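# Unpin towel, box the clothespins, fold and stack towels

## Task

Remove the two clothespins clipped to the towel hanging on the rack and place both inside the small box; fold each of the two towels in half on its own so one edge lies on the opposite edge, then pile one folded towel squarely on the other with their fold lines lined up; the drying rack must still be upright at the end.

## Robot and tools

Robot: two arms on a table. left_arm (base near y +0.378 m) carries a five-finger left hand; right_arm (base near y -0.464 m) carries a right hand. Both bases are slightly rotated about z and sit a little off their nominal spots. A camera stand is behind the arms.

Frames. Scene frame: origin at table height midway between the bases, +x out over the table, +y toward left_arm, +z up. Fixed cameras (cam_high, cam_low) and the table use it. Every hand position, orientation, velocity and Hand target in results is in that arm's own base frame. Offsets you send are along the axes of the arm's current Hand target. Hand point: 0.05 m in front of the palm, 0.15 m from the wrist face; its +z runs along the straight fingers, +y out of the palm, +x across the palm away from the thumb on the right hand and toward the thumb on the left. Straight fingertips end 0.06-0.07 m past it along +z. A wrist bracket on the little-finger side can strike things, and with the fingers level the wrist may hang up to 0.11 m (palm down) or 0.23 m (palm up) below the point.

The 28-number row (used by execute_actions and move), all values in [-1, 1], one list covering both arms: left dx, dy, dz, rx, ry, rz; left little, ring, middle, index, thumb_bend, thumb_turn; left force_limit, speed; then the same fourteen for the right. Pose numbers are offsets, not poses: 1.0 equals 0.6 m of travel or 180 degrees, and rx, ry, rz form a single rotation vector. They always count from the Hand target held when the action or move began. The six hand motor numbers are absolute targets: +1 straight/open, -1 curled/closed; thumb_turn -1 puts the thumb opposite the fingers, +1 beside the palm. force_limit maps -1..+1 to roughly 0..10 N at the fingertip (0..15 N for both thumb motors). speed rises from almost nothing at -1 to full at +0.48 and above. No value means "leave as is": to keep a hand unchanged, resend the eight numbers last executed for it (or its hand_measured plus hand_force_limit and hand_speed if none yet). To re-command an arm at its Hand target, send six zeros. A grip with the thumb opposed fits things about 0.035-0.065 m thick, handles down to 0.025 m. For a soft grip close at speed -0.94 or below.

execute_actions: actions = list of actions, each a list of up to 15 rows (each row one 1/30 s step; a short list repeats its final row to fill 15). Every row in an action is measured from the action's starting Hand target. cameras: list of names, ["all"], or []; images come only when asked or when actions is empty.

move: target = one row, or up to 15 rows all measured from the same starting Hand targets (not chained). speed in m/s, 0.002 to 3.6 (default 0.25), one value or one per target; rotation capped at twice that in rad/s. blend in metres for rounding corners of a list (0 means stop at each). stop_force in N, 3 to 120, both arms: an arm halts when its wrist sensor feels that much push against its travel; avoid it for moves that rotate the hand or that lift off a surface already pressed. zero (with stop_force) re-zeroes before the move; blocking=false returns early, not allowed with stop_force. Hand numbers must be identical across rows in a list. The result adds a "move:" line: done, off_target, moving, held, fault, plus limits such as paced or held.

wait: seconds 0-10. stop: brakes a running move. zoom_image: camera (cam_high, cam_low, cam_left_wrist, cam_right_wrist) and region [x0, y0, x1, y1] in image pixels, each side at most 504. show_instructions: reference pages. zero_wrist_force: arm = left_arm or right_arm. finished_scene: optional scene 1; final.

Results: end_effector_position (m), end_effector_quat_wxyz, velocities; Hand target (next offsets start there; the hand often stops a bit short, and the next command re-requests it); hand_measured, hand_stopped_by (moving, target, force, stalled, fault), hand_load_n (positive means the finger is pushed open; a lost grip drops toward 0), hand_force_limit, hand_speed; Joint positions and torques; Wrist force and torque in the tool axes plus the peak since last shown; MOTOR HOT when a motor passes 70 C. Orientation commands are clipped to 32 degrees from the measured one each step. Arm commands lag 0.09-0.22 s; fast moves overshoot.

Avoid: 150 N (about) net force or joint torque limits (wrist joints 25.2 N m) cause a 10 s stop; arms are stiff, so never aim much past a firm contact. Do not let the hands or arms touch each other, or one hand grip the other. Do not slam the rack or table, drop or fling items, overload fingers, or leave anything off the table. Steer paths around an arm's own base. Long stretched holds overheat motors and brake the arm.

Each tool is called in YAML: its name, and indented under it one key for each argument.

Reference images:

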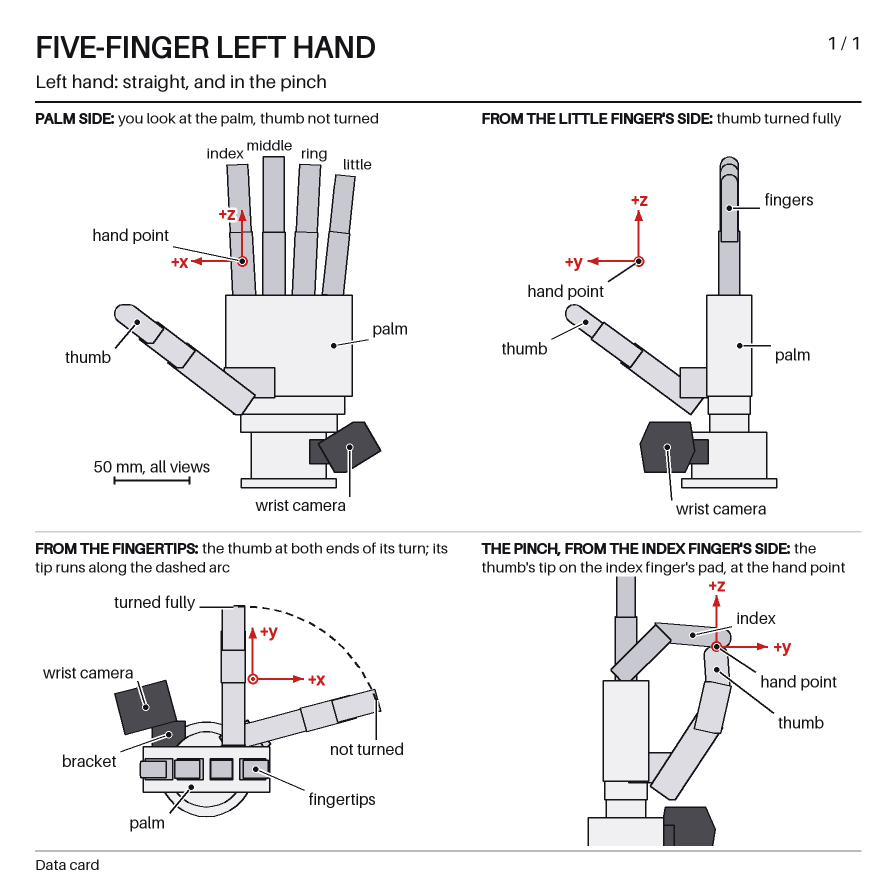

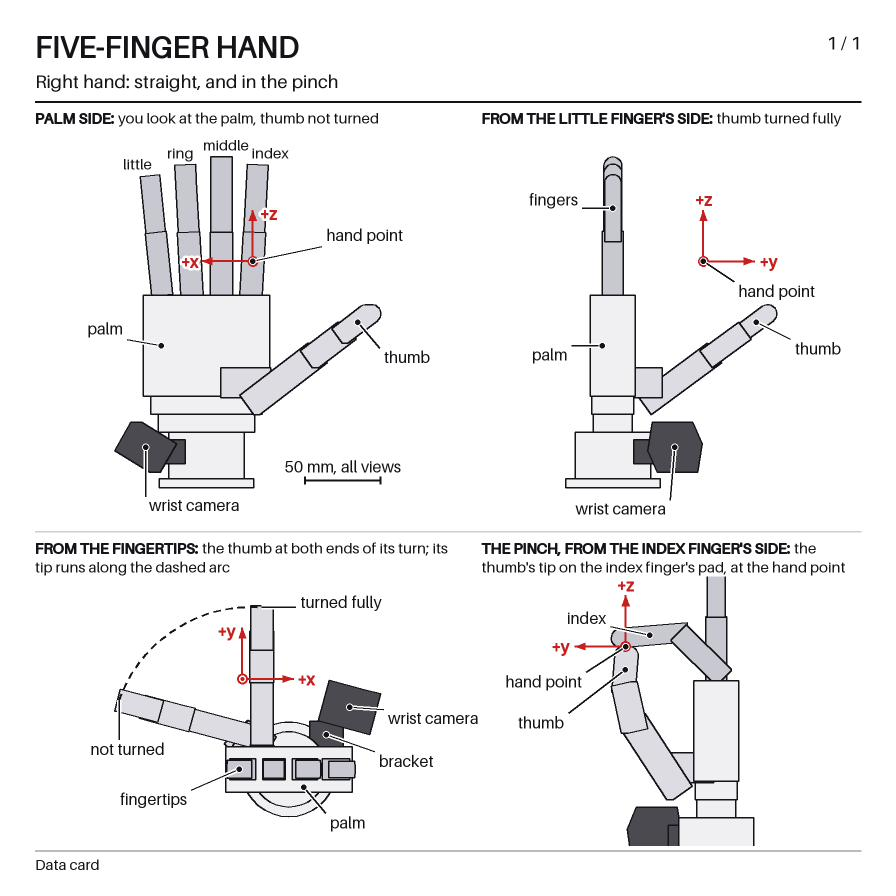

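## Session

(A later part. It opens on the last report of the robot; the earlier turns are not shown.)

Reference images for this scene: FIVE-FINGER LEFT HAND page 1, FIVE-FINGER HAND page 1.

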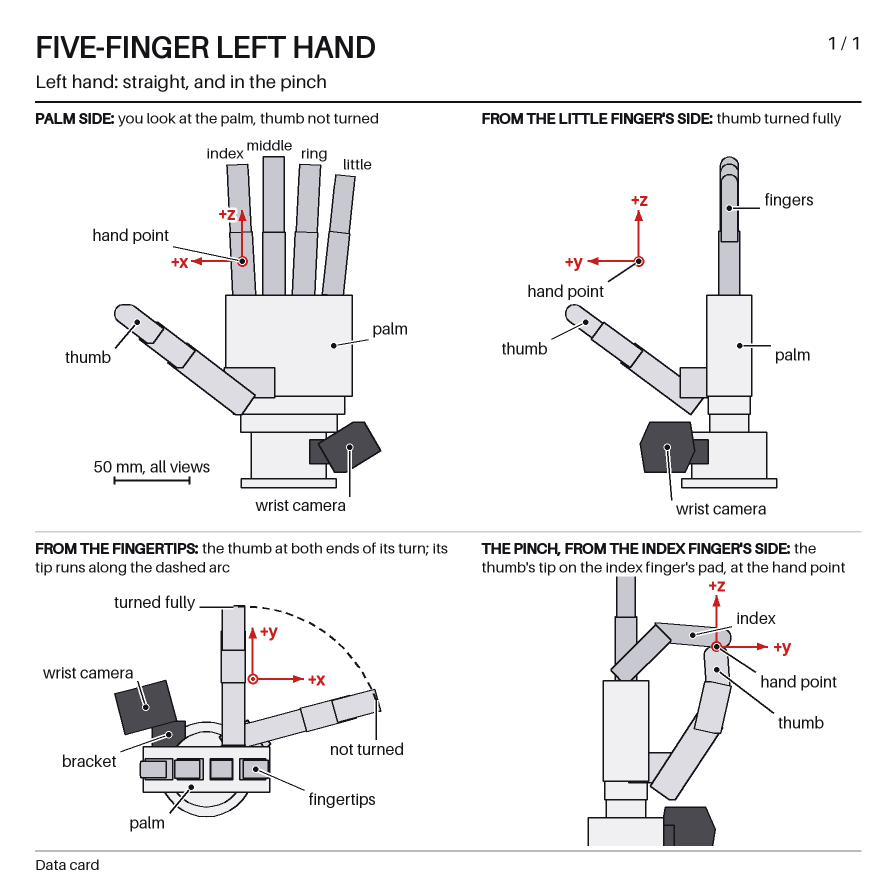

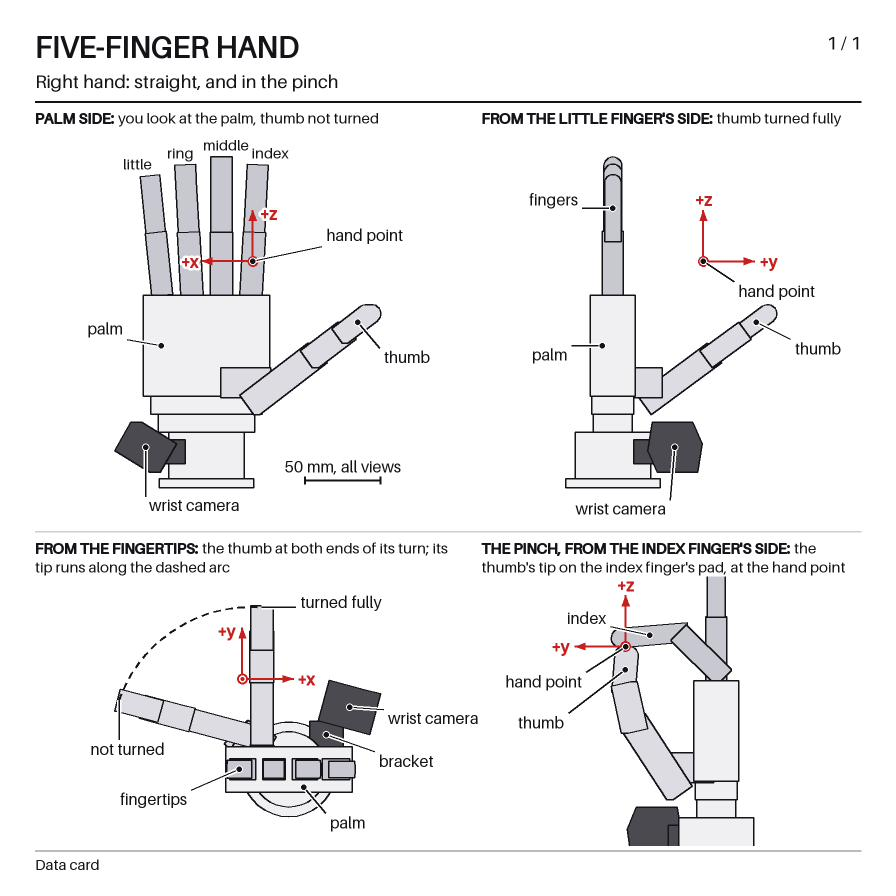

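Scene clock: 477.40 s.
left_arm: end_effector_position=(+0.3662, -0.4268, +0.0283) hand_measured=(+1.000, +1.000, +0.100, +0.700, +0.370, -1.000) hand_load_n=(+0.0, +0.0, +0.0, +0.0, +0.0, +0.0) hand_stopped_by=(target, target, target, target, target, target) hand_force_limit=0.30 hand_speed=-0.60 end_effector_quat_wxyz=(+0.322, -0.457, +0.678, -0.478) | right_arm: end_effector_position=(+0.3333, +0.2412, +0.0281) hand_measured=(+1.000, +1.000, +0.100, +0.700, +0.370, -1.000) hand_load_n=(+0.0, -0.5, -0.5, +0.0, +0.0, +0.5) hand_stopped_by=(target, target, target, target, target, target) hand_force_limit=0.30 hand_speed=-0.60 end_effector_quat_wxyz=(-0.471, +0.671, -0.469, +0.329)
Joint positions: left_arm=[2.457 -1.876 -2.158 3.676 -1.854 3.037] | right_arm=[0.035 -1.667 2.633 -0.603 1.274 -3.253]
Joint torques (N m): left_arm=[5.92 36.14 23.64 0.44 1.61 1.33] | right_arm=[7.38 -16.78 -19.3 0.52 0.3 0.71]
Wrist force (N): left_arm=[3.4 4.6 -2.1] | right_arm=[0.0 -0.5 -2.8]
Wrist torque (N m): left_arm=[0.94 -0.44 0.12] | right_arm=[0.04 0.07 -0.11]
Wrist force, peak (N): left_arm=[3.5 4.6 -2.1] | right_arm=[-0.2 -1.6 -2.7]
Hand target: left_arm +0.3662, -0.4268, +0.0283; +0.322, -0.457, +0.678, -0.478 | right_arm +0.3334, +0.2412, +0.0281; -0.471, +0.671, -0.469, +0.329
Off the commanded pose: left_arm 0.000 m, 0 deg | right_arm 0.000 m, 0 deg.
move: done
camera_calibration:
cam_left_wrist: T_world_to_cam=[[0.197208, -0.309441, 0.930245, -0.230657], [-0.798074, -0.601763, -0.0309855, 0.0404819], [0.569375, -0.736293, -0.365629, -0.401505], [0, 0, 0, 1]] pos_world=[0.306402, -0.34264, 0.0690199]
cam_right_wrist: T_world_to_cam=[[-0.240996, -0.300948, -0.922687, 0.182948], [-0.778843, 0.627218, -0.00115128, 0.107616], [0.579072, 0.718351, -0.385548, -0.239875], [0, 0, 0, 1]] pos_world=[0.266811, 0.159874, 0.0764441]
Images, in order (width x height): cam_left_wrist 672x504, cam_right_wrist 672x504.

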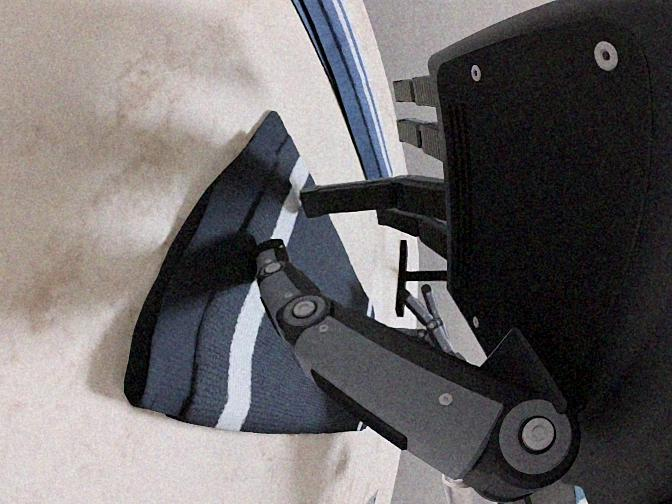

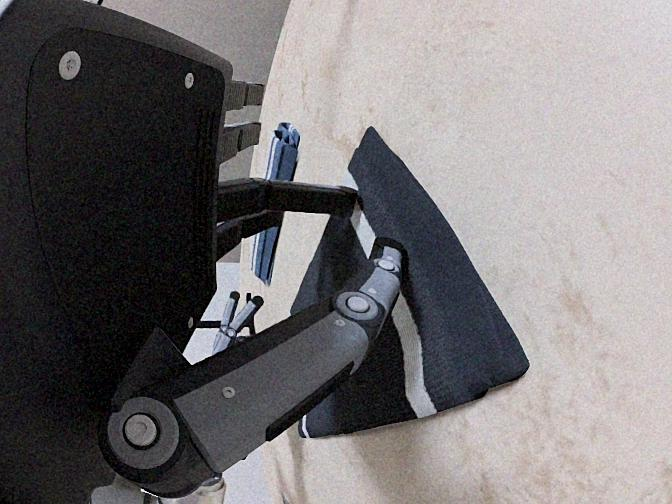

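move:
  target:
    - [0,-0.0313,-0.0114,0,0,0,1,1,0.1,0.7,0.37,-1,0.3,-0.6, 0,-0.0313,-0.0114,0,0,0,1,1,0.1,0.7,0.37,-1,0.3,-0.6]
    - [0,-0.1566,-0.057,0,0,0,1,1,0.1,0.7,0.37,-1,0.3,-0.6, 0,-0.1566,-0.057,0,0,0,1,1,0.1,0.7,0.37,-1,0.3,-0.6]
  speed: 0.06
  blend: 0.01
  cameras: ["cam_high","cam_low","cam_right_wrist","cam_left_wrist"]

zoom_image:
  camera: "cam_high"
  region: [240, 170, 380, 290]

Scene clock: 479.63 s.
left_arm: end_effector_position=(+0.3657, -0.4266, +0.1285) hand_measured=(+1.000, +1.000, +0.100, +0.700, +0.370, -1.000) hand_load_n=(+0.0, +0.0, +0.0, +0.0, +0.0, +0.0) hand_stopped_by=(target, target, target, target, target, target) hand_force_limit=0.30 hand_speed=-0.60 end_effector_quat_wxyz=(+0.322, -0.457, +0.677, -0.478) | right_arm: end_effector_position=(+0.3331, +0.2412, +0.1282) hand_measured=(+1.000, +1.000, +0.100, +0.700, +0.370, -1.000) hand_load_n=(+0.0, -0.5, +0.0, +0.0, +0.0, +0.0) hand_stopped_by=(target, target, target, target, target, target) hand_force_limit=0.30 hand_speed=-0.60 end_effector_quat_wxyz=(-0.471, +0.671, -0.468, +0.329)
Joint positions: left_arm=[2.456 -1.688 -2.055 3.385 -1.855 3.037] | right_arm=[0.035 -1.954 2.471 -0.154 1.274 -3.253]
Joint torques (N m): left_arm=[-5.89 9.54 9.23 2.01 -1.86 -1.9] | right_arm=[-9.69 6.79 -10.05 -2 -1.61 -1.67]
Wrist force (N): left_arm=[3.4 4.6 -2.6] | right_arm=[-0.1 -0.6 -3.1]
Wrist torque (N m): left_arm=[0.96 -0.45 0.11] | right_arm=[0.04 0.09 -0.17]
Wrist force, peak (N): left_arm=[3.5 5.2 -1.9] | right_arm=[0.0 -1.3 -3.2]
Hand target: left_arm +0.3656, -0.4265, +0.1283; +0.322, -0.457, +0.678, -0.478 | right_arm +0.3331, +0.2412, +0.1281; -0.471, +0.671, -0.469, +0.329
Off the commanded pose: left_arm 0.000 m, 0 deg | right_arm 0.000 m, 0 deg.
move: done
camera_calibration:
cam_left_wrist: T_world_to_cam=[[0.196944, -0.309256, 0.930362, -0.323491], [-0.798076, -0.601754, -0.0310843, 0.0433258], [0.569462, -0.736378, -0.365322, -0.364583], [0, 0, 0, 1]] pos_world=[0.305903, -0.342441, 0.16912]
cam_right_wrist: T_world_to_cam=[[-0.240855, -0.300925, -0.922731, 0.275105], [-0.778822, 0.627244, -0.00126828, 0.107649], [0.57916, 0.718337, -0.385442, -0.201173], [0, 0, 0, 1]] pos_world=[0.266611, 0.159774, 0.176444]

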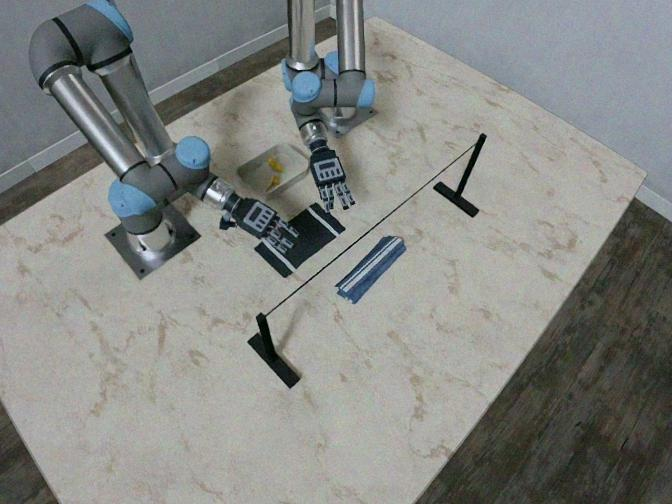

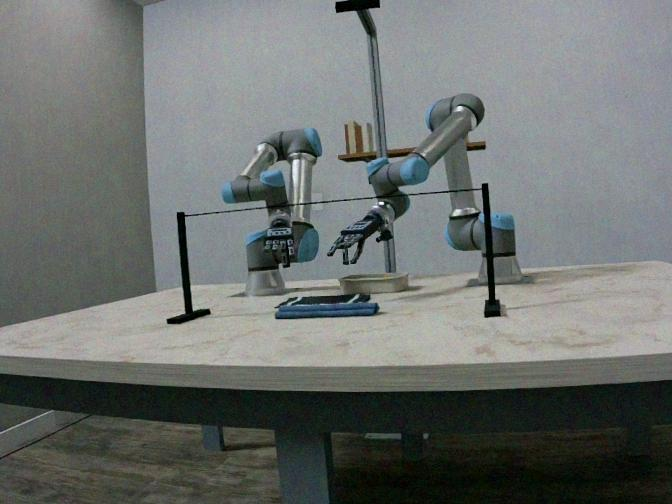

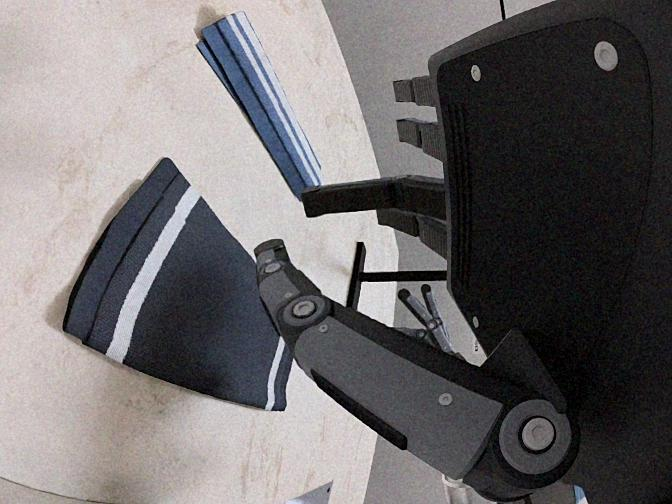

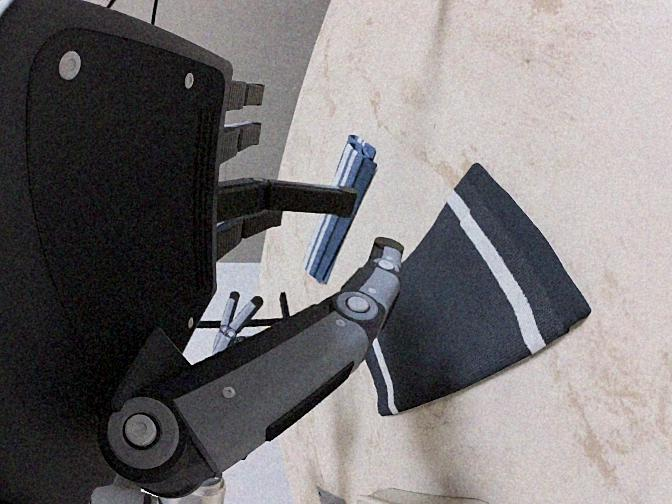

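Scaled by 3.600 from the camera's 672x504 image, which has a finer 960x720 frame.

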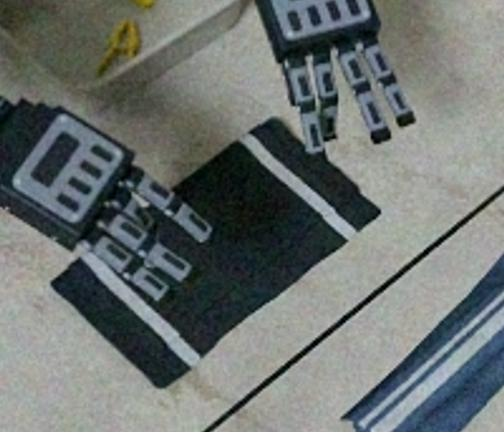

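move:
  target: [0.0626,-0.0254,-0.1737,0,0,0,1,1,0.1,0.7,0.37,-1,0.3,-0.6, -0.0580,-0.0249,-0.1753,0,0,0,1,1,0.1,0.7,0.37,-1,0.3,-0.6]
  speed: 0.15
  cameras: ["cam_high","cam_low","cam_right_wrist","cam_left_wrist"]

zoom_image:
  camera: "cam_high"
  region: [240, 190, 360, 290]

zoom_image:
  camera: "cam_right_wrist"
  region: [330, 100, 600, 400]

zoom_image:
  camera: "cam_left_wrist"
  region: [80, 100, 380, 430]

Scene clock: 481.03 s.
left_arm: end_effector_position=(+0.2654, -0.4266, +0.1779) hand_measured=(+1.000, +1.000, +0.100, +0.700, +0.370, -1.000) hand_load_n=(+0.0, +0.0, +0.0, +0.0, +0.0, +0.0) hand_stopped_by=(target, target, target, target, target, target) hand_force_limit=0.30 hand_speed=-0.60 end_effector_quat_wxyz=(+0.322, -0.457, +0.677, -0.478) | right_arm: end_effector_position=(+0.2330, +0.2416, +0.1779) hand_measured=(+1.000, +1.000, +0.100, +0.700, +0.370, -1.000) hand_load_n=(+0.0, +0.0, +0.0, +0.0, +0.0, +0.0) hand_stopped_by=(target, target, target, target, target, target) hand_force_limit=0.30 hand_speed=-0.60 end_effector_quat_wxyz=(-0.471, +0.671, -0.468, +0.329)
Joint positions: left_arm=[2.23 -1.538 -2.071 3.217 -2.065 2.948] | right_arm=[0.111 -2.344 2.481 0.218 1.345 -3.225]
Joint torques (N m): left_arm=[-6.23 7.22 14.14 0.91 -0.42 1.67] | right_arm=[-1.04 3.59 -11.92 -0.53 0.02 -1.14]
Wrist force (N): left_arm=[3.1 4.9 -2.4] | right_arm=[0.2 -0.8 -2.6]
Wrist torque (N m): left_arm=[1.03 -0.40 -0.07] | right_arm=[-0.02 0.03 -0.05]
Wrist force, peak (N): left_arm=[3.7 4.5 -3.8] | right_arm=[-0.2 -0.9 -3.8]
Hand target: left_arm +0.2653, -0.4265, +0.1777; +0.322, -0.457, +0.678, -0.478 | right_arm +0.2330, +0.2416, +0.1779; -0.471, +0.671, -0.469, +0.329
Off the commanded pose: left_arm 0.000 m, 0 deg | right_arm 0.000 m, 0 deg.
move: done
camera_calibration:
cam_left_wrist: T_world_to_cam=[[0.197012, -0.309191, 0.930369, -0.34969], [-0.798137, -0.60168, -0.0309463, -0.0351787], [0.569353, -0.736466, -0.365315, -0.289428], [0, 0, 0, 1]] pos_world=[0.205603, -0.342441, 0.21852]
cam_right_wrist: T_world_to_cam=[[-0.240834, -0.300935, -0.922733, 0.297004], [-0.778909, 0.627136, -0.00123475, 0.0294624], [0.579051, 0.718428, -0.385437, -0.124399], [0, 0, 0, 1]] pos_world=[0.16651, 0.160273, 0.226144]

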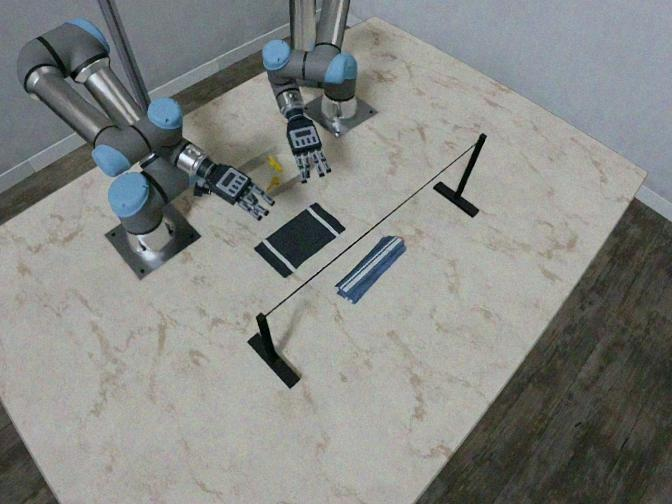

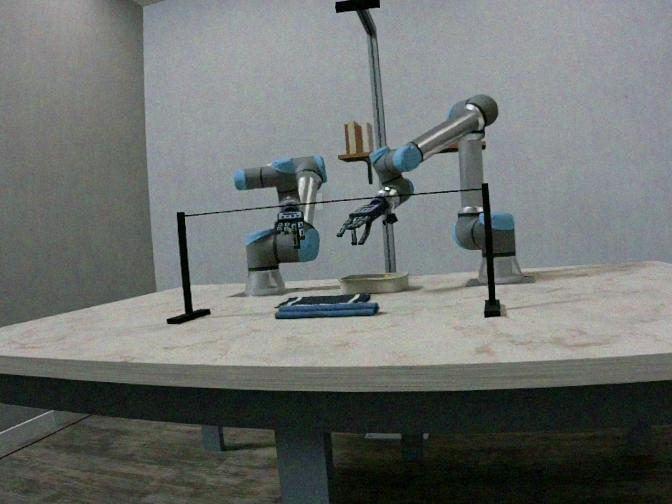

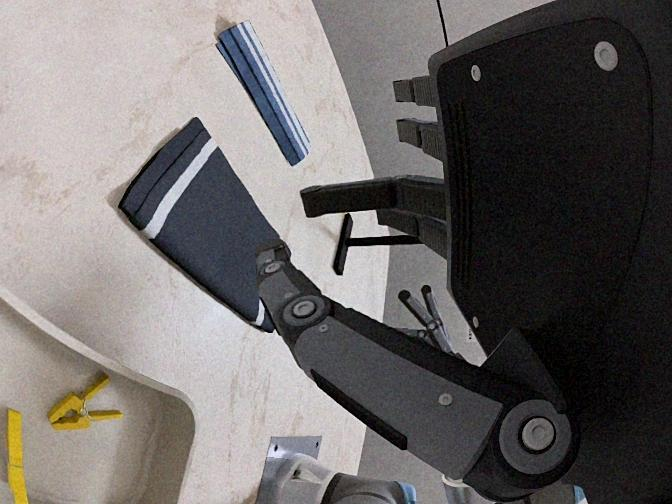

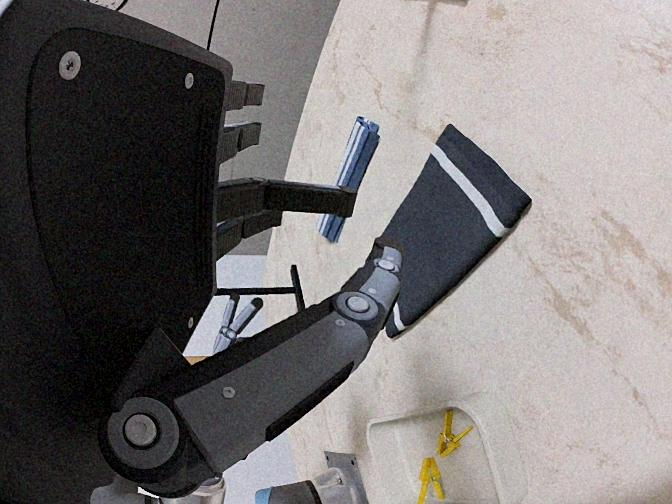

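Scaled by 4.200 from the camera's 672x504 image, which has a finer 960x720 frame.

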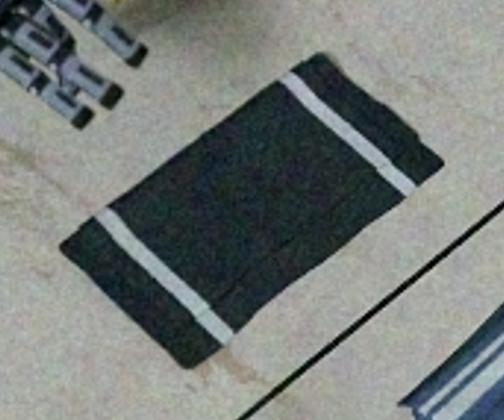

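Scaled by 1.680 from the camera's 672x504 image, which has a finer 960x720 frame.

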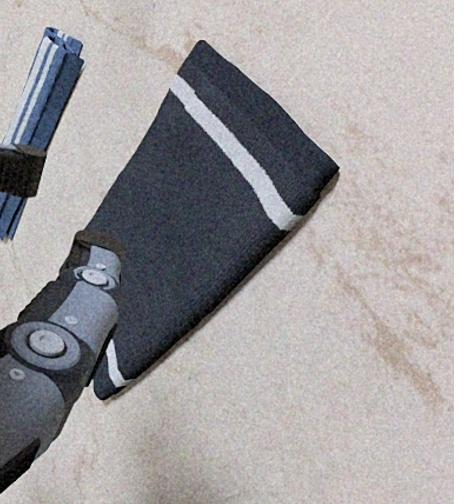

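Scaled by 1.527 from the camera's 672x504 image, which has a finer 960x720 frame.

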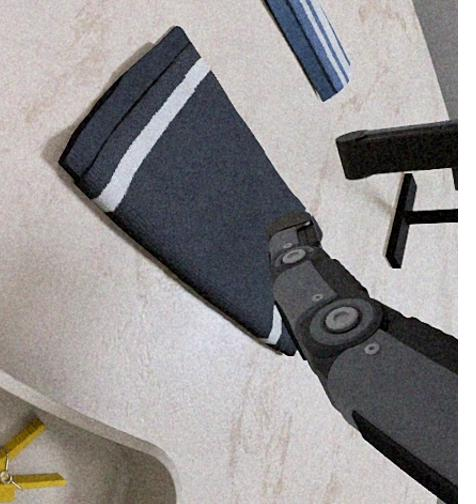

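zoom_image:
  camera: "cam_high"
  region: [275, 215, 350, 280]

zoom_image:
  camera: "cam_low"
  region: [260, 280, 400, 330]

zoom_image:
  camera: "cam_left_wrist"
  region: [110, 105, 290, 250]

zoom_image:
  camera: "cam_right_wrist"
  region: [380, 110, 540, 300]

Scaled by 6.720 from the camera's 672x504 image, which has a finer 960x720 frame.

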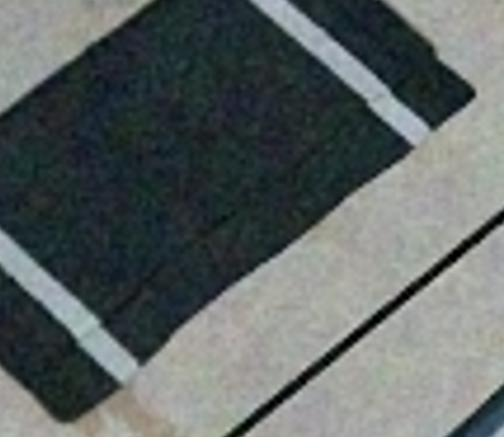

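Scaled by 3.600 from the camera's 672x504 image, which has a finer 960x720 frame.

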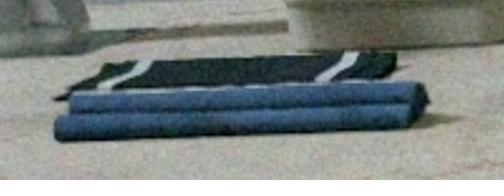

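Scaled by 2.800 from the camera's 672x504 image, which has a finer 960x720 frame.

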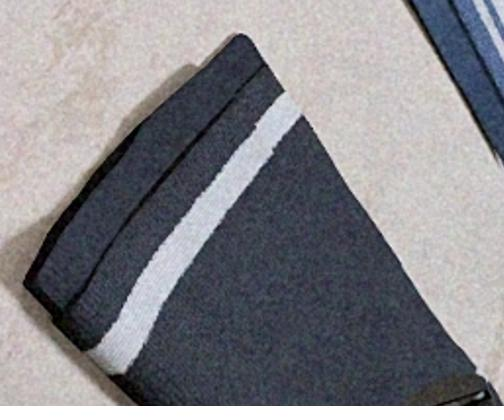

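Scaled by 2.653 from the camera's 672x504 image, which has a finer 960x720 frame.

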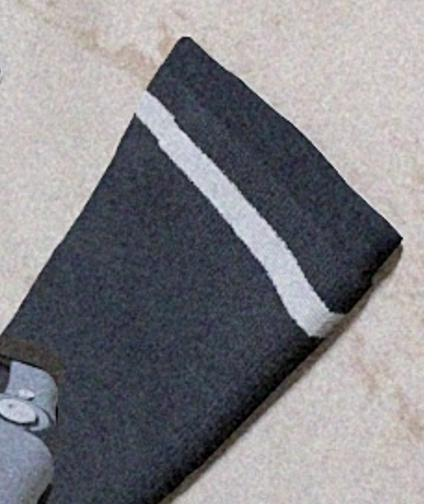

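move:
  target: [-0.0632,0.0838,0.1974,0,0,0,1,1,-0.05,0.7,0.37,-1,0.3,-0.3, 0.0590,0.0836,0.1986,0,0,0,1,1,-0.05,0.7,0.37,-1,0.3,-0.3]
  speed: 0.15
  cameras: ["cam_right_wrist","cam_left_wrist","cam_high"]

zoom_image:
  camera: "cam_right_wrist"
  region: [380, 120, 640, 440]

zoom_image:
  camera: "cam_left_wrist"
  region: [60, 110, 320, 430]

Scene clock: 483.97 s.
left_arm: end_effector_position=(+0.3673, -0.4268, +0.0906) hand_measured=(+1.000, +1.000, -0.050, +0.700, +0.370, -1.000) hand_load_n=(+0.0, +0.0, +0.0, +0.0, +0.0, +0.0) hand_stopped_by=(target, target, target, target, target, target) hand_force_limit=0.30 hand_speed=-0.30 end_effector_quat_wxyz=(+0.322, -0.457, +0.678, -0.478) | right_arm: end_effector_position=(+0.3344, +0.2411, +0.0903) hand_measured=(+1.000, +1.000, -0.050, +0.700, +0.370, -1.000) hand_load_n=(+0.0, +0.0, +0.0, +0.0, +0.0, +0.0) hand_stopped_by=(target, target, target, target, target, target) hand_force_limit=0.30 hand_speed=-0.30 end_effector_quat_wxyz=(-0.471, +0.671, -0.468, +0.329)
Joint positions: left_arm=[2.458 -1.753 -2.099 3.494 -1.852 3.038] | right_arm=[0.034 -1.867 2.538 -0.308 1.273 -3.253]
Joint torques (N m): left_arm=[2.14 25.57 8.88 1.91 -0.32 -1.8] | right_arm=[-10.34 4.58 -9.63 -1.99 -1.9 -0.34]
Wrist force (N): left_arm=[3.3 4.6 -2.0] | right_arm=[0.2 -0.6 -2.7]
Wrist torque (N m): left_arm=[0.93 -0.41 0.01] | right_arm=[0.03 0.03 -0.24]
Wrist force, peak (N): left_arm=[3.5 4.7 -3.3] | right_arm=[-0.2 -1.0 -3.8]
Hand target: left_arm +0.3673, -0.4268, +0.0905; +0.322, -0.457, +0.678, -0.478 | right_arm +0.3344, +0.2410, +0.0902; -0.471, +0.671, -0.469, +0.329
Off the commanded pose: left_arm 0.000 m, 0 deg | right_arm 0.000 m, 0 deg.
move: done
camera_calibration:
cam_left_wrist: T_world_to_cam=[[0.197159, -0.309479, 0.930243, -0.288733], [-0.798086, -0.601744, -0.0310426, 0.0433052], [0.569375, -0.736293, -0.36563, -0.379389], [0, 0, 0, 1]] pos_world=[0.307502, -0.34264, 0.13122]
cam_right_wrist: T_world_to_cam=[[-0.240889, -0.30086, -0.922744, 0.240485], [-0.778842, 0.627219, -0.00118193, 0.108596], [0.579118, 0.718387, -0.385412, -0.216366], [0, 0, 0, 1]] pos_world=[0.267811, 0.159673, 0.138644]
Images, in order (width x height): cam_high 672x504, cam_left_wrist 672x504, cam_right_wrist 672x504.

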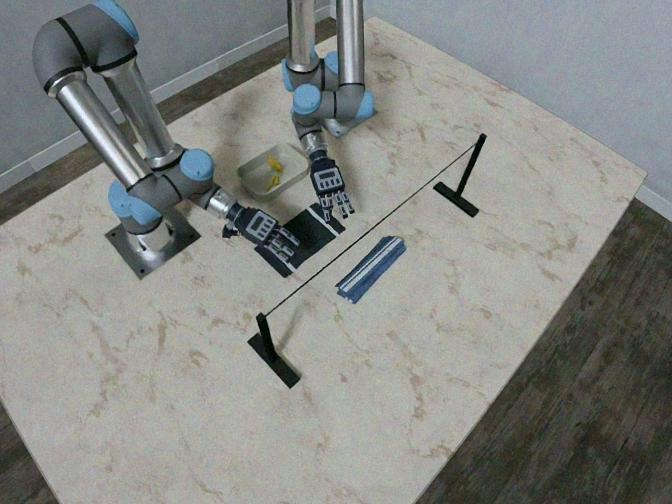

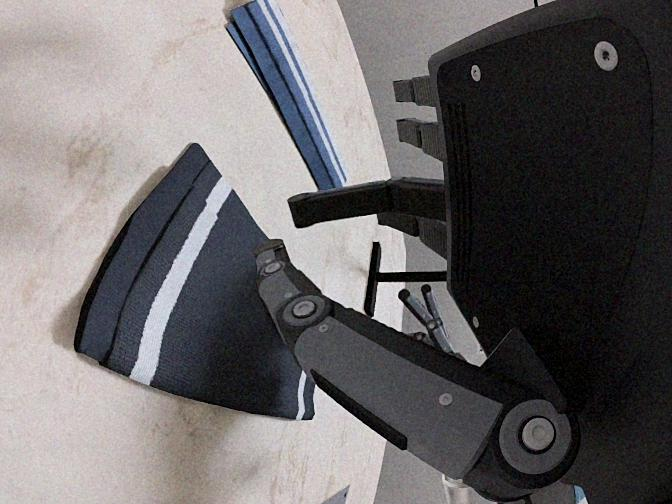

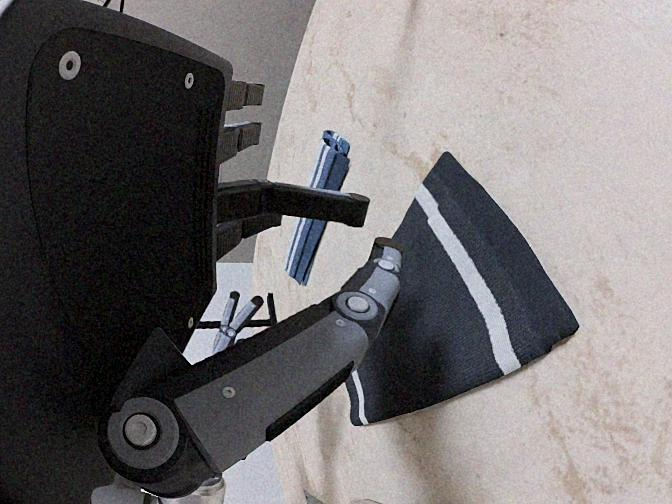

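Scaled by 1.575 from the camera's 672x504 image, which has a finer 960x720 frame.

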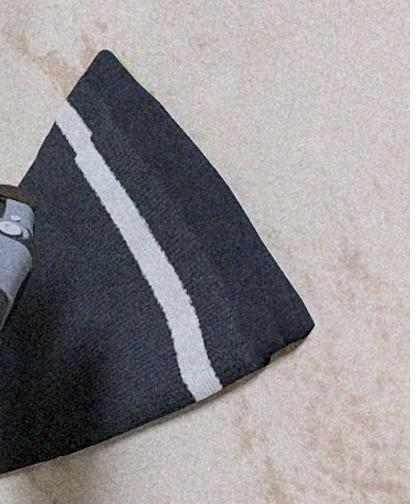

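Scaled by 1.575 from the camera's 672x504 image, which has a finer 960x720 frame.

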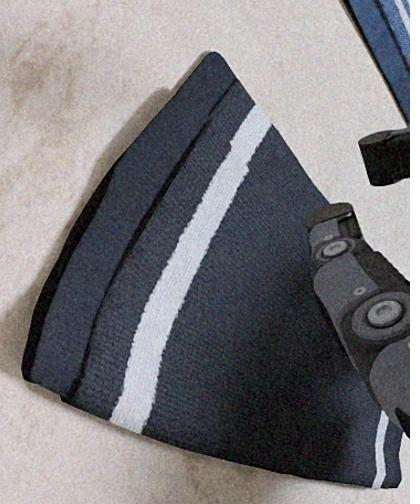

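move:
  target: [0.0019,0.0721,0.0213,0,0,0,1,1,-0.05,0.7,0.37,-1,0.3,-0.3, -0.0017,0.0721,0.0213,0,0,0,1,1,-0.05,0.7,0.37,-1,0.3,-0.3]
  speed: 0.08

move:
  target: [0,0.0407,0.0148,0,0,0,1,1,-0.05,0.7,0.37,-1,0.3,-0.3, 0,0.0407,0.0148,0,0,0,1,1,-0.05,0.7,0.37,-1,0.3,-0.3]
  speed: 0.01
  stop_force: 5
  cameras: ["cam_right_wrist","cam_left_wrist"]

Scene clock: 485.47 s.
left_arm: end_effector_position=(+0.3644, -0.4269, +0.0454) hand_measured=(+1.000, +1.000, -0.050, +0.700, +0.370, -1.000) hand_load_n=(+0.0, +0.0, +0.0, +0.0, +0.0, +0.0) hand_stopped_by=(target, target, target, target, target, target) hand_force_limit=0.30 hand_speed=-0.30 end_effector_quat_wxyz=(+0.322, -0.457, +0.678, -0.477) | right_arm: end_effector_position=(+0.3315, +0.2410, +0.0452) hand_measured=(+1.000, +1.000, -0.050, +0.700, +0.370, -1.000) hand_load_n=(+0.0, +0.0, +0.0, +0.0, +0.0, +0.0) hand_stopped_by=(target, target, target, target, target, target) hand_force_limit=0.30 hand_speed=-0.30 end_effector_quat_wxyz=(-0.471, +0.671, -0.469, +0.329)
Joint positions: left_arm=[2.453 -1.838 -2.147 3.626 -1.857 3.036] | right_arm=[0.035 -1.737 2.614 -0.514 1.274 -3.253]
Joint torques (N m): left_arm=[0.47 34.72 25.77 0.76 0.02 -0.45] | right_arm=[7.58 -7.1 -19.29 -1.1 0.39 1.45]
Wrist force (N): left_arm=[3.4 4.6 -2.1] | right_arm=[0.0 -0.7 -3.0]
Wrist torque (N m): left_arm=[0.97 -0.42 0.11] | right_arm=[0.03 0.08 -0.26]
Wrist force, peak (N): left_arm=[3.2 5.5 -1.9] | right_arm=[0.4 -0.7 -3.2]
Hand target: left_arm +0.3645, -0.4269, +0.0455; +0.322, -0.457, +0.678, -0.478 | right_arm +0.3316, +0.2410, +0.0452; -0.471, +0.671, -0.469, +0.329
Off the commanded pose: left_arm 0.000 m, 0 deg | right_arm 0.000 m, 0 deg.
move: done

Scene clock: 488.67 s.
left_arm: end_effector_position=(+0.3646, -0.4270, +0.0250) hand_measured=(+1.000, +1.000, -0.050, +0.700, +0.370, -1.000) hand_load_n=(+0.0, +0.0, +0.0, -0.5, -2.5, +0.0) hand_stopped_by=(target, target, target, target, target, target) hand_force_limit=0.30 hand_speed=-0.30 end_effector_quat_wxyz=(+0.322, -0.457, +0.678, -0.478) | right_arm: end_effector_position=(+0.3316, +0.2410, +0.0243) hand_measured=(+1.000, +1.000, -0.050, +0.700, +0.370, -1.000) hand_load_n=(+0.0, +0.0, +0.0, +0.0, -1.5, -0.5) hand_stopped_by=(target, target, target, target, target, target) hand_force_limit=0.30 hand_speed=-0.30 end_effector_quat_wxyz=(-0.471, +0.671, -0.468, +0.329)
Joint positions: left_arm=[2.453 -1.882 -2.162 3.686 -1.857 3.036] | right_arm=[0.034 -1.656 2.641 -0.622 1.274 -3.253]
Joint torques (N m): left_arm=[4.02 35.07 22.73 0.07 1.48 1.49] | right_arm=[-9.6 -15.2 -17.19 -1.29 -0.42 -0.19]
Wrist force (N): left_arm=[3.7 -0.5 -3.4] | right_arm=[0.2 -5.6 -5.1]
Wrist torque (N m): left_arm=[0.75 -0.49 0.23] | right_arm=[-0.01 0.09 -0.34]
Wrist force, peak (N): left_arm=[3.7 4.6 -2.1] | right_arm=[0.5 -8.2 -5.9]
Hand target: left_arm +0.3646, -0.4270, +0.0250; +0.322, -0.457, +0.678, -0.478 (not the last commanded pose) | right_arm +0.3316, +0.2410, +0.0243; -0.471, +0.671, -0.468, +0.329 (not the last commanded pose)
Off the commanded pose: left_arm 0.006 m, 0 deg | right_arm 0.005 m, 0 deg.
move: contact (left_arm, right_arm)
camera_calibration:
cam_left_wrist: T_world_to_cam=[[0.197179, -0.309354, 0.93028, -0.227317], [-0.798065, -0.601775, -0.0309582, 0.0390537], [0.569396, -0.73632, -0.365543, -0.402027], [0, 0, 0, 1]] pos_world=[0.304902, -0.34284, 0.0657199]
cam_right_wrist: T_world_to_cam=[[-0.240996, -0.300948, -0.922687, 0.178972], [-0.778843, 0.627218, -0.00115128, 0.106413], [0.579072, 0.718351, -0.385548, -0.240212], [0, 0, 0, 1]] pos_world=[0.265111, 0.159674, 0.0726441]
Images, in order (width x height): cam_left_wrist 672x504, cam_right_wrist 672x504.

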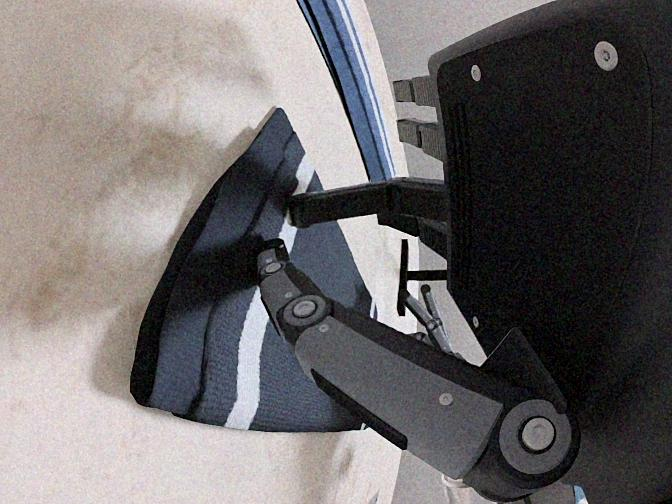

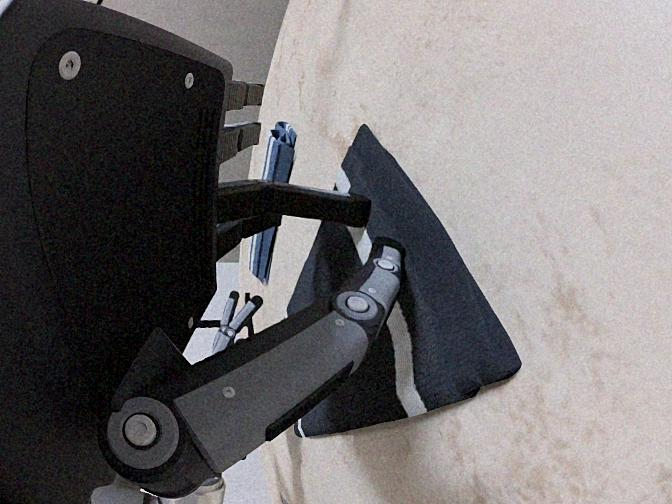

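move:
  target: [0,0,0,0,0,0,1,1,-0.2,0.7,0.37,-1,0.3,-0.75, 0,0,0,0,0,0,1,1,-0.2,0.7,0.37,-1,0.3,-0.75]
  speed: 0.01
  cameras: ["cam_right_wrist","cam_left_wrist"]

zoom_image:
  camera: "cam_right_wrist"
  region: [280, 100, 560, 460]

zoom_image:
  camera: "cam_left_wrist"
  region: [120, 80, 400, 440]

Scene clock: 489.30 s.
left_arm: end_effector_position=(+0.3646, -0.4270, +0.0250) hand_measured=(+1.000, +1.000, -0.200, +0.700, +0.370, -1.000) hand_load_n=(-0.5, +0.0, +0.5, -0.5, -2.0, -0.5) hand_stopped_by=(target, target, target, target, target, target) hand_force_limit=0.30 hand_speed=-0.75 end_effector_quat_wxyz=(+0.322, -0.457, +0.678, -0.478) | right_arm: end_effector_position=(+0.3316, +0.2410, +0.0243) hand_measured=(+1.000, +1.000, -0.200, +0.700, +0.370, -1.000) hand_load_n=(+0.0, +0.0, +1.0, +0.0, -1.0, -0.5) hand_stopped_by=(target, target, target, target, target, target) hand_force_limit=0.30 hand_speed=-0.75 end_effector_quat_wxyz=(-0.471, +0.671, -0.468, +0.329)
Joint positions: left_arm=[2.453 -1.882 -2.162 3.686 -1.857 3.036] | right_arm=[0.034 -1.656 2.641 -0.622 1.274 -3.253]
Joint torques (N m): left_arm=[2.49 35.56 23.28 1.06 1.58 1.35] | right_arm=[-9.52 -15.3 -16.51 -1.44 -0.46 -0.14]
Wrist force (N): left_arm=[3.7 1.6 -2.9] | right_arm=[0.2 -4.3 -3.3]
Wrist torque (N m): left_arm=[0.83 -0.47 0.17] | right_arm=[-0.07 -0.02 -0.28]
Wrist force, peak (N): left_arm=[3.7 -0.9 -3.7] | right_arm=[0.3 -5.7 -4.9]
Hand target: left_arm +0.3646, -0.4270, +0.0250; +0.322, -0.457, +0.678, -0.478 | right_arm +0.3316, +0.2410, +0.0243; -0.471, +0.671, -0.468, +0.329
Off the commanded pose: left_arm 0.000 m, 0 deg | right_arm 0.000 m, 0 deg.
move: done
camera_calibration:
cam_left_wrist: T_world_to_cam=[[0.197179, -0.309354, 0.93028, -0.227317], [-0.798065, -0.601775, -0.0309582, 0.0390537], [0.569396, -0.73632, -0.365543, -0.402027], [0, 0, 0, 1]] pos_world=[0.304902, -0.34284, 0.0657199]
cam_right_wrist: T_world_to_cam=[[-0.24098, -0.300931, -0.922697, 0.178966], [-0.778799, 0.627273, -0.00118244, 0.106395], [0.579138, 0.71831, -0.385525, -0.240225], [0, 0, 0, 1]] pos_world=[0.265111, 0.159674, 0.072644]
Images, in order (width x height): cam_left_wrist 672x504, cam_right_wrist 672x504.

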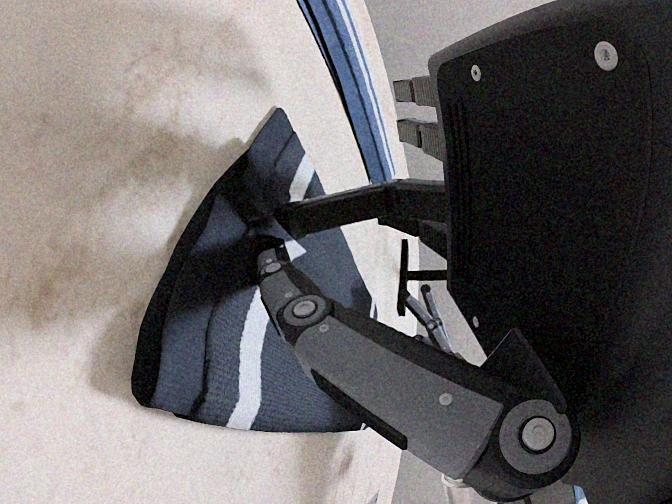

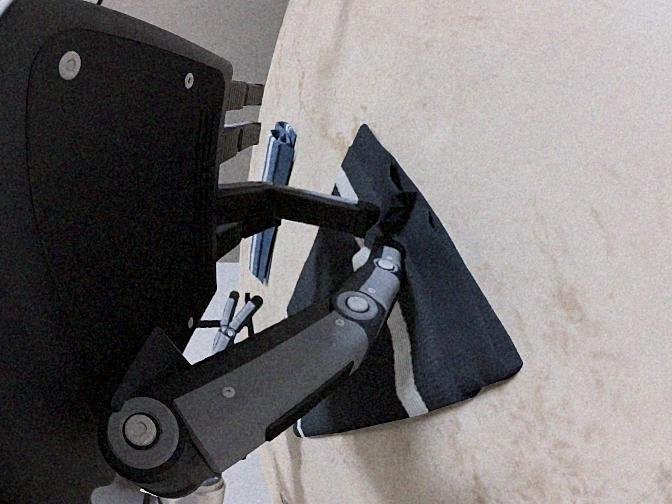

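Scaled by 1.400 from the camera's 672x504 image, which has a finer 960x720 frame.

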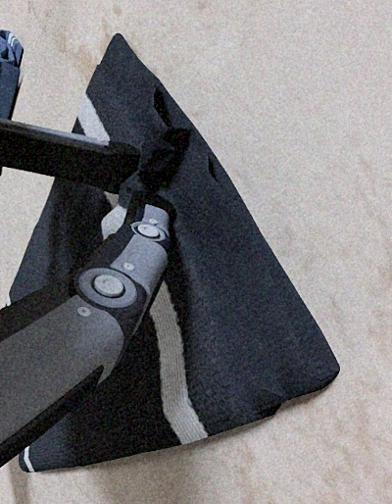

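Scaled by 1.400 from the camera's 672x504 image, which has a finer 960x720 frame.

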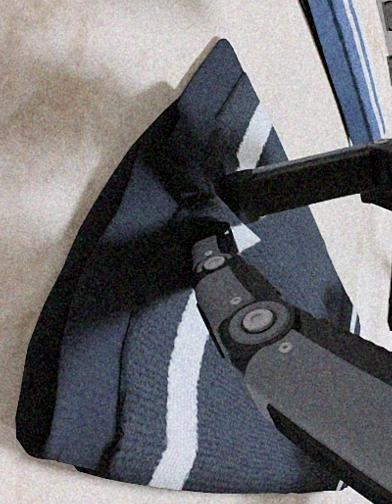

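move:
  target: [0,0,0,0,0,0,1,1,-0.45,0.7,0.37,-1,0.6,-0.75, 0,0,0,0,0,0,1,1,-0.45,0.7,0.37,-1,0.6,-0.75]
  speed: 0.01
  cameras: ["cam_right_wrist","cam_left_wrist"]

zoom_image:
  camera: "cam_right_wrist"
  region: [280, 100, 560, 460]

zoom_image:
  camera: "cam_left_wrist"
  region: [120, 80, 400, 440]

Scene clock: 489.90 s.
left_arm: end_effector_position=(+0.3646, -0.4270, +0.0250) hand_measured=(+1.000, +1.000, -0.288, +0.700, +0.370, -1.000) hand_load_n=(+0.0, +0.0, +8.0, +0.0, +1.5, +0.5) hand_stopped_by=(target, target, force, target, target, target) hand_force_limit=0.60 hand_speed=-0.75 end_effector_quat_wxyz=(+0.322, -0.457, +0.678, -0.478) | right_arm: end_effector_position=(+0.3316, +0.2410, +0.0243) hand_measured=(+1.000, +1.000, -0.310, +0.700, +0.370, -1.000) hand_load_n=(+0.0, +0.0, +12.0, +0.0, +3.0, +0.5) hand_stopped_by=(target, target, force, target, target, target) hand_force_limit=0.60 hand_speed=-0.75 end_effector_quat_wxyz=(-0.471, +0.671, -0.468, +0.329)
Joint positions: left_arm=[2.453 -1.882 -2.162 3.686 -1.857 3.036] | right_arm=[0.034 -1.656 2.641 -0.622 1.274 -3.253]
Joint torques (N m): left_arm=[1.47 35.93 20.2 1.61 1.4 1.38] | right_arm=[-9.5 -15.26 -14.99 -1.37 -0.35 -0.14]
Wrist force (N): left_arm=[3.6 0.7 -2.4] | right_arm=[-0.3 -6.3 -2.5]
Wrist torque (N m): left_arm=[0.78 -0.45 0.18] | right_arm=[-0.06 0.05 -0.34]
Wrist force, peak (N): left_arm=[3.7 1.9 -2.9] | right_arm=[-0.2 -7.0 -2.6]
Hand target: left_arm +0.3646, -0.4270, +0.0250; +0.322, -0.457, +0.678, -0.478 | right_arm +0.3316, +0.2410, +0.0243; -0.471, +0.671, -0.468, +0.329
Off the commanded pose: left_arm 0.000 m, 0 deg | right_arm 0.000 m, 0 deg.
move: done
camera_calibration:
cam_left_wrist: T_world_to_cam=[[0.197162, -0.309331, 0.930291, -0.227305], [-0.7981, -0.60173, -0.0309359, 0.0390779], [0.569354, -0.736366, -0.365515, -0.402032], [0, 0, 0, 1]] pos_world=[0.304902, -0.34284, 0.0657199]
cam_right_wrist: T_world_to_cam=[[-0.24098, -0.300931, -0.922697, 0.178966], [-0.778799, 0.627273, -0.00118244, 0.106395], [0.579138, 0.71831, -0.385525, -0.240225], [0, 0, 0, 1]] pos_world=[0.265111, 0.159674, 0.072644]
Images, in order (width x height): cam_left_wrist 672x504, cam_right_wrist 672x504.

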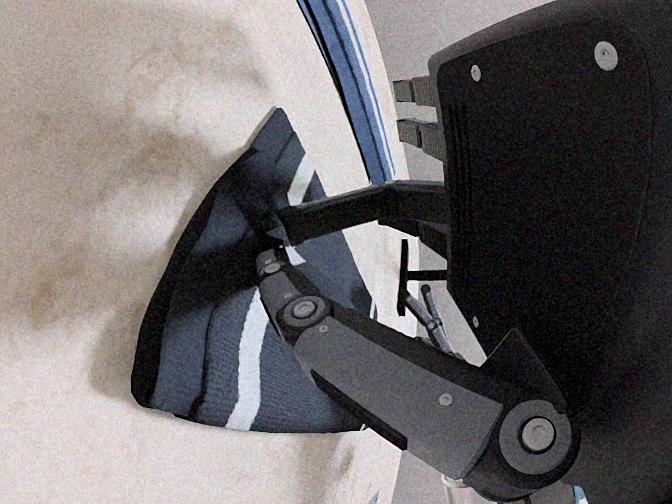

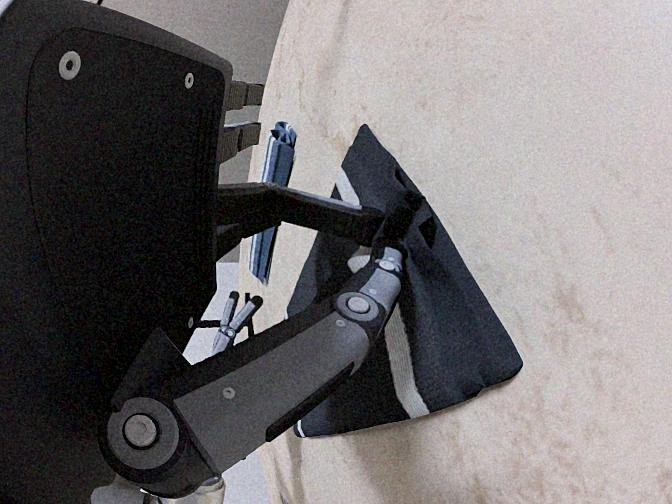

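Scaled by 1.400 from the camera's 672x504 image, which has a finer 960x720 frame.

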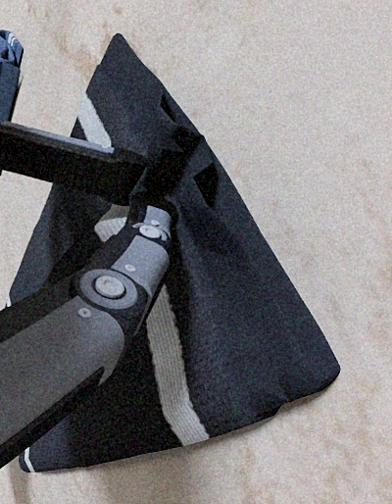

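Scaled by 1.400 from the camera's 672x504 image, which has a finer 960x720 frame.

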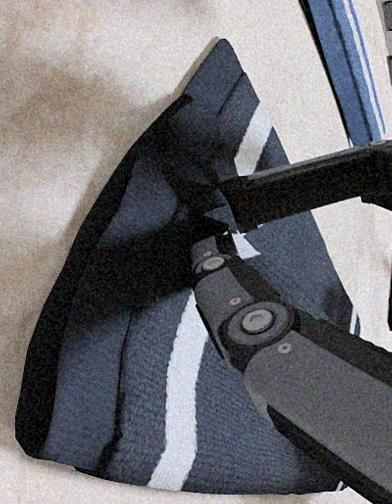

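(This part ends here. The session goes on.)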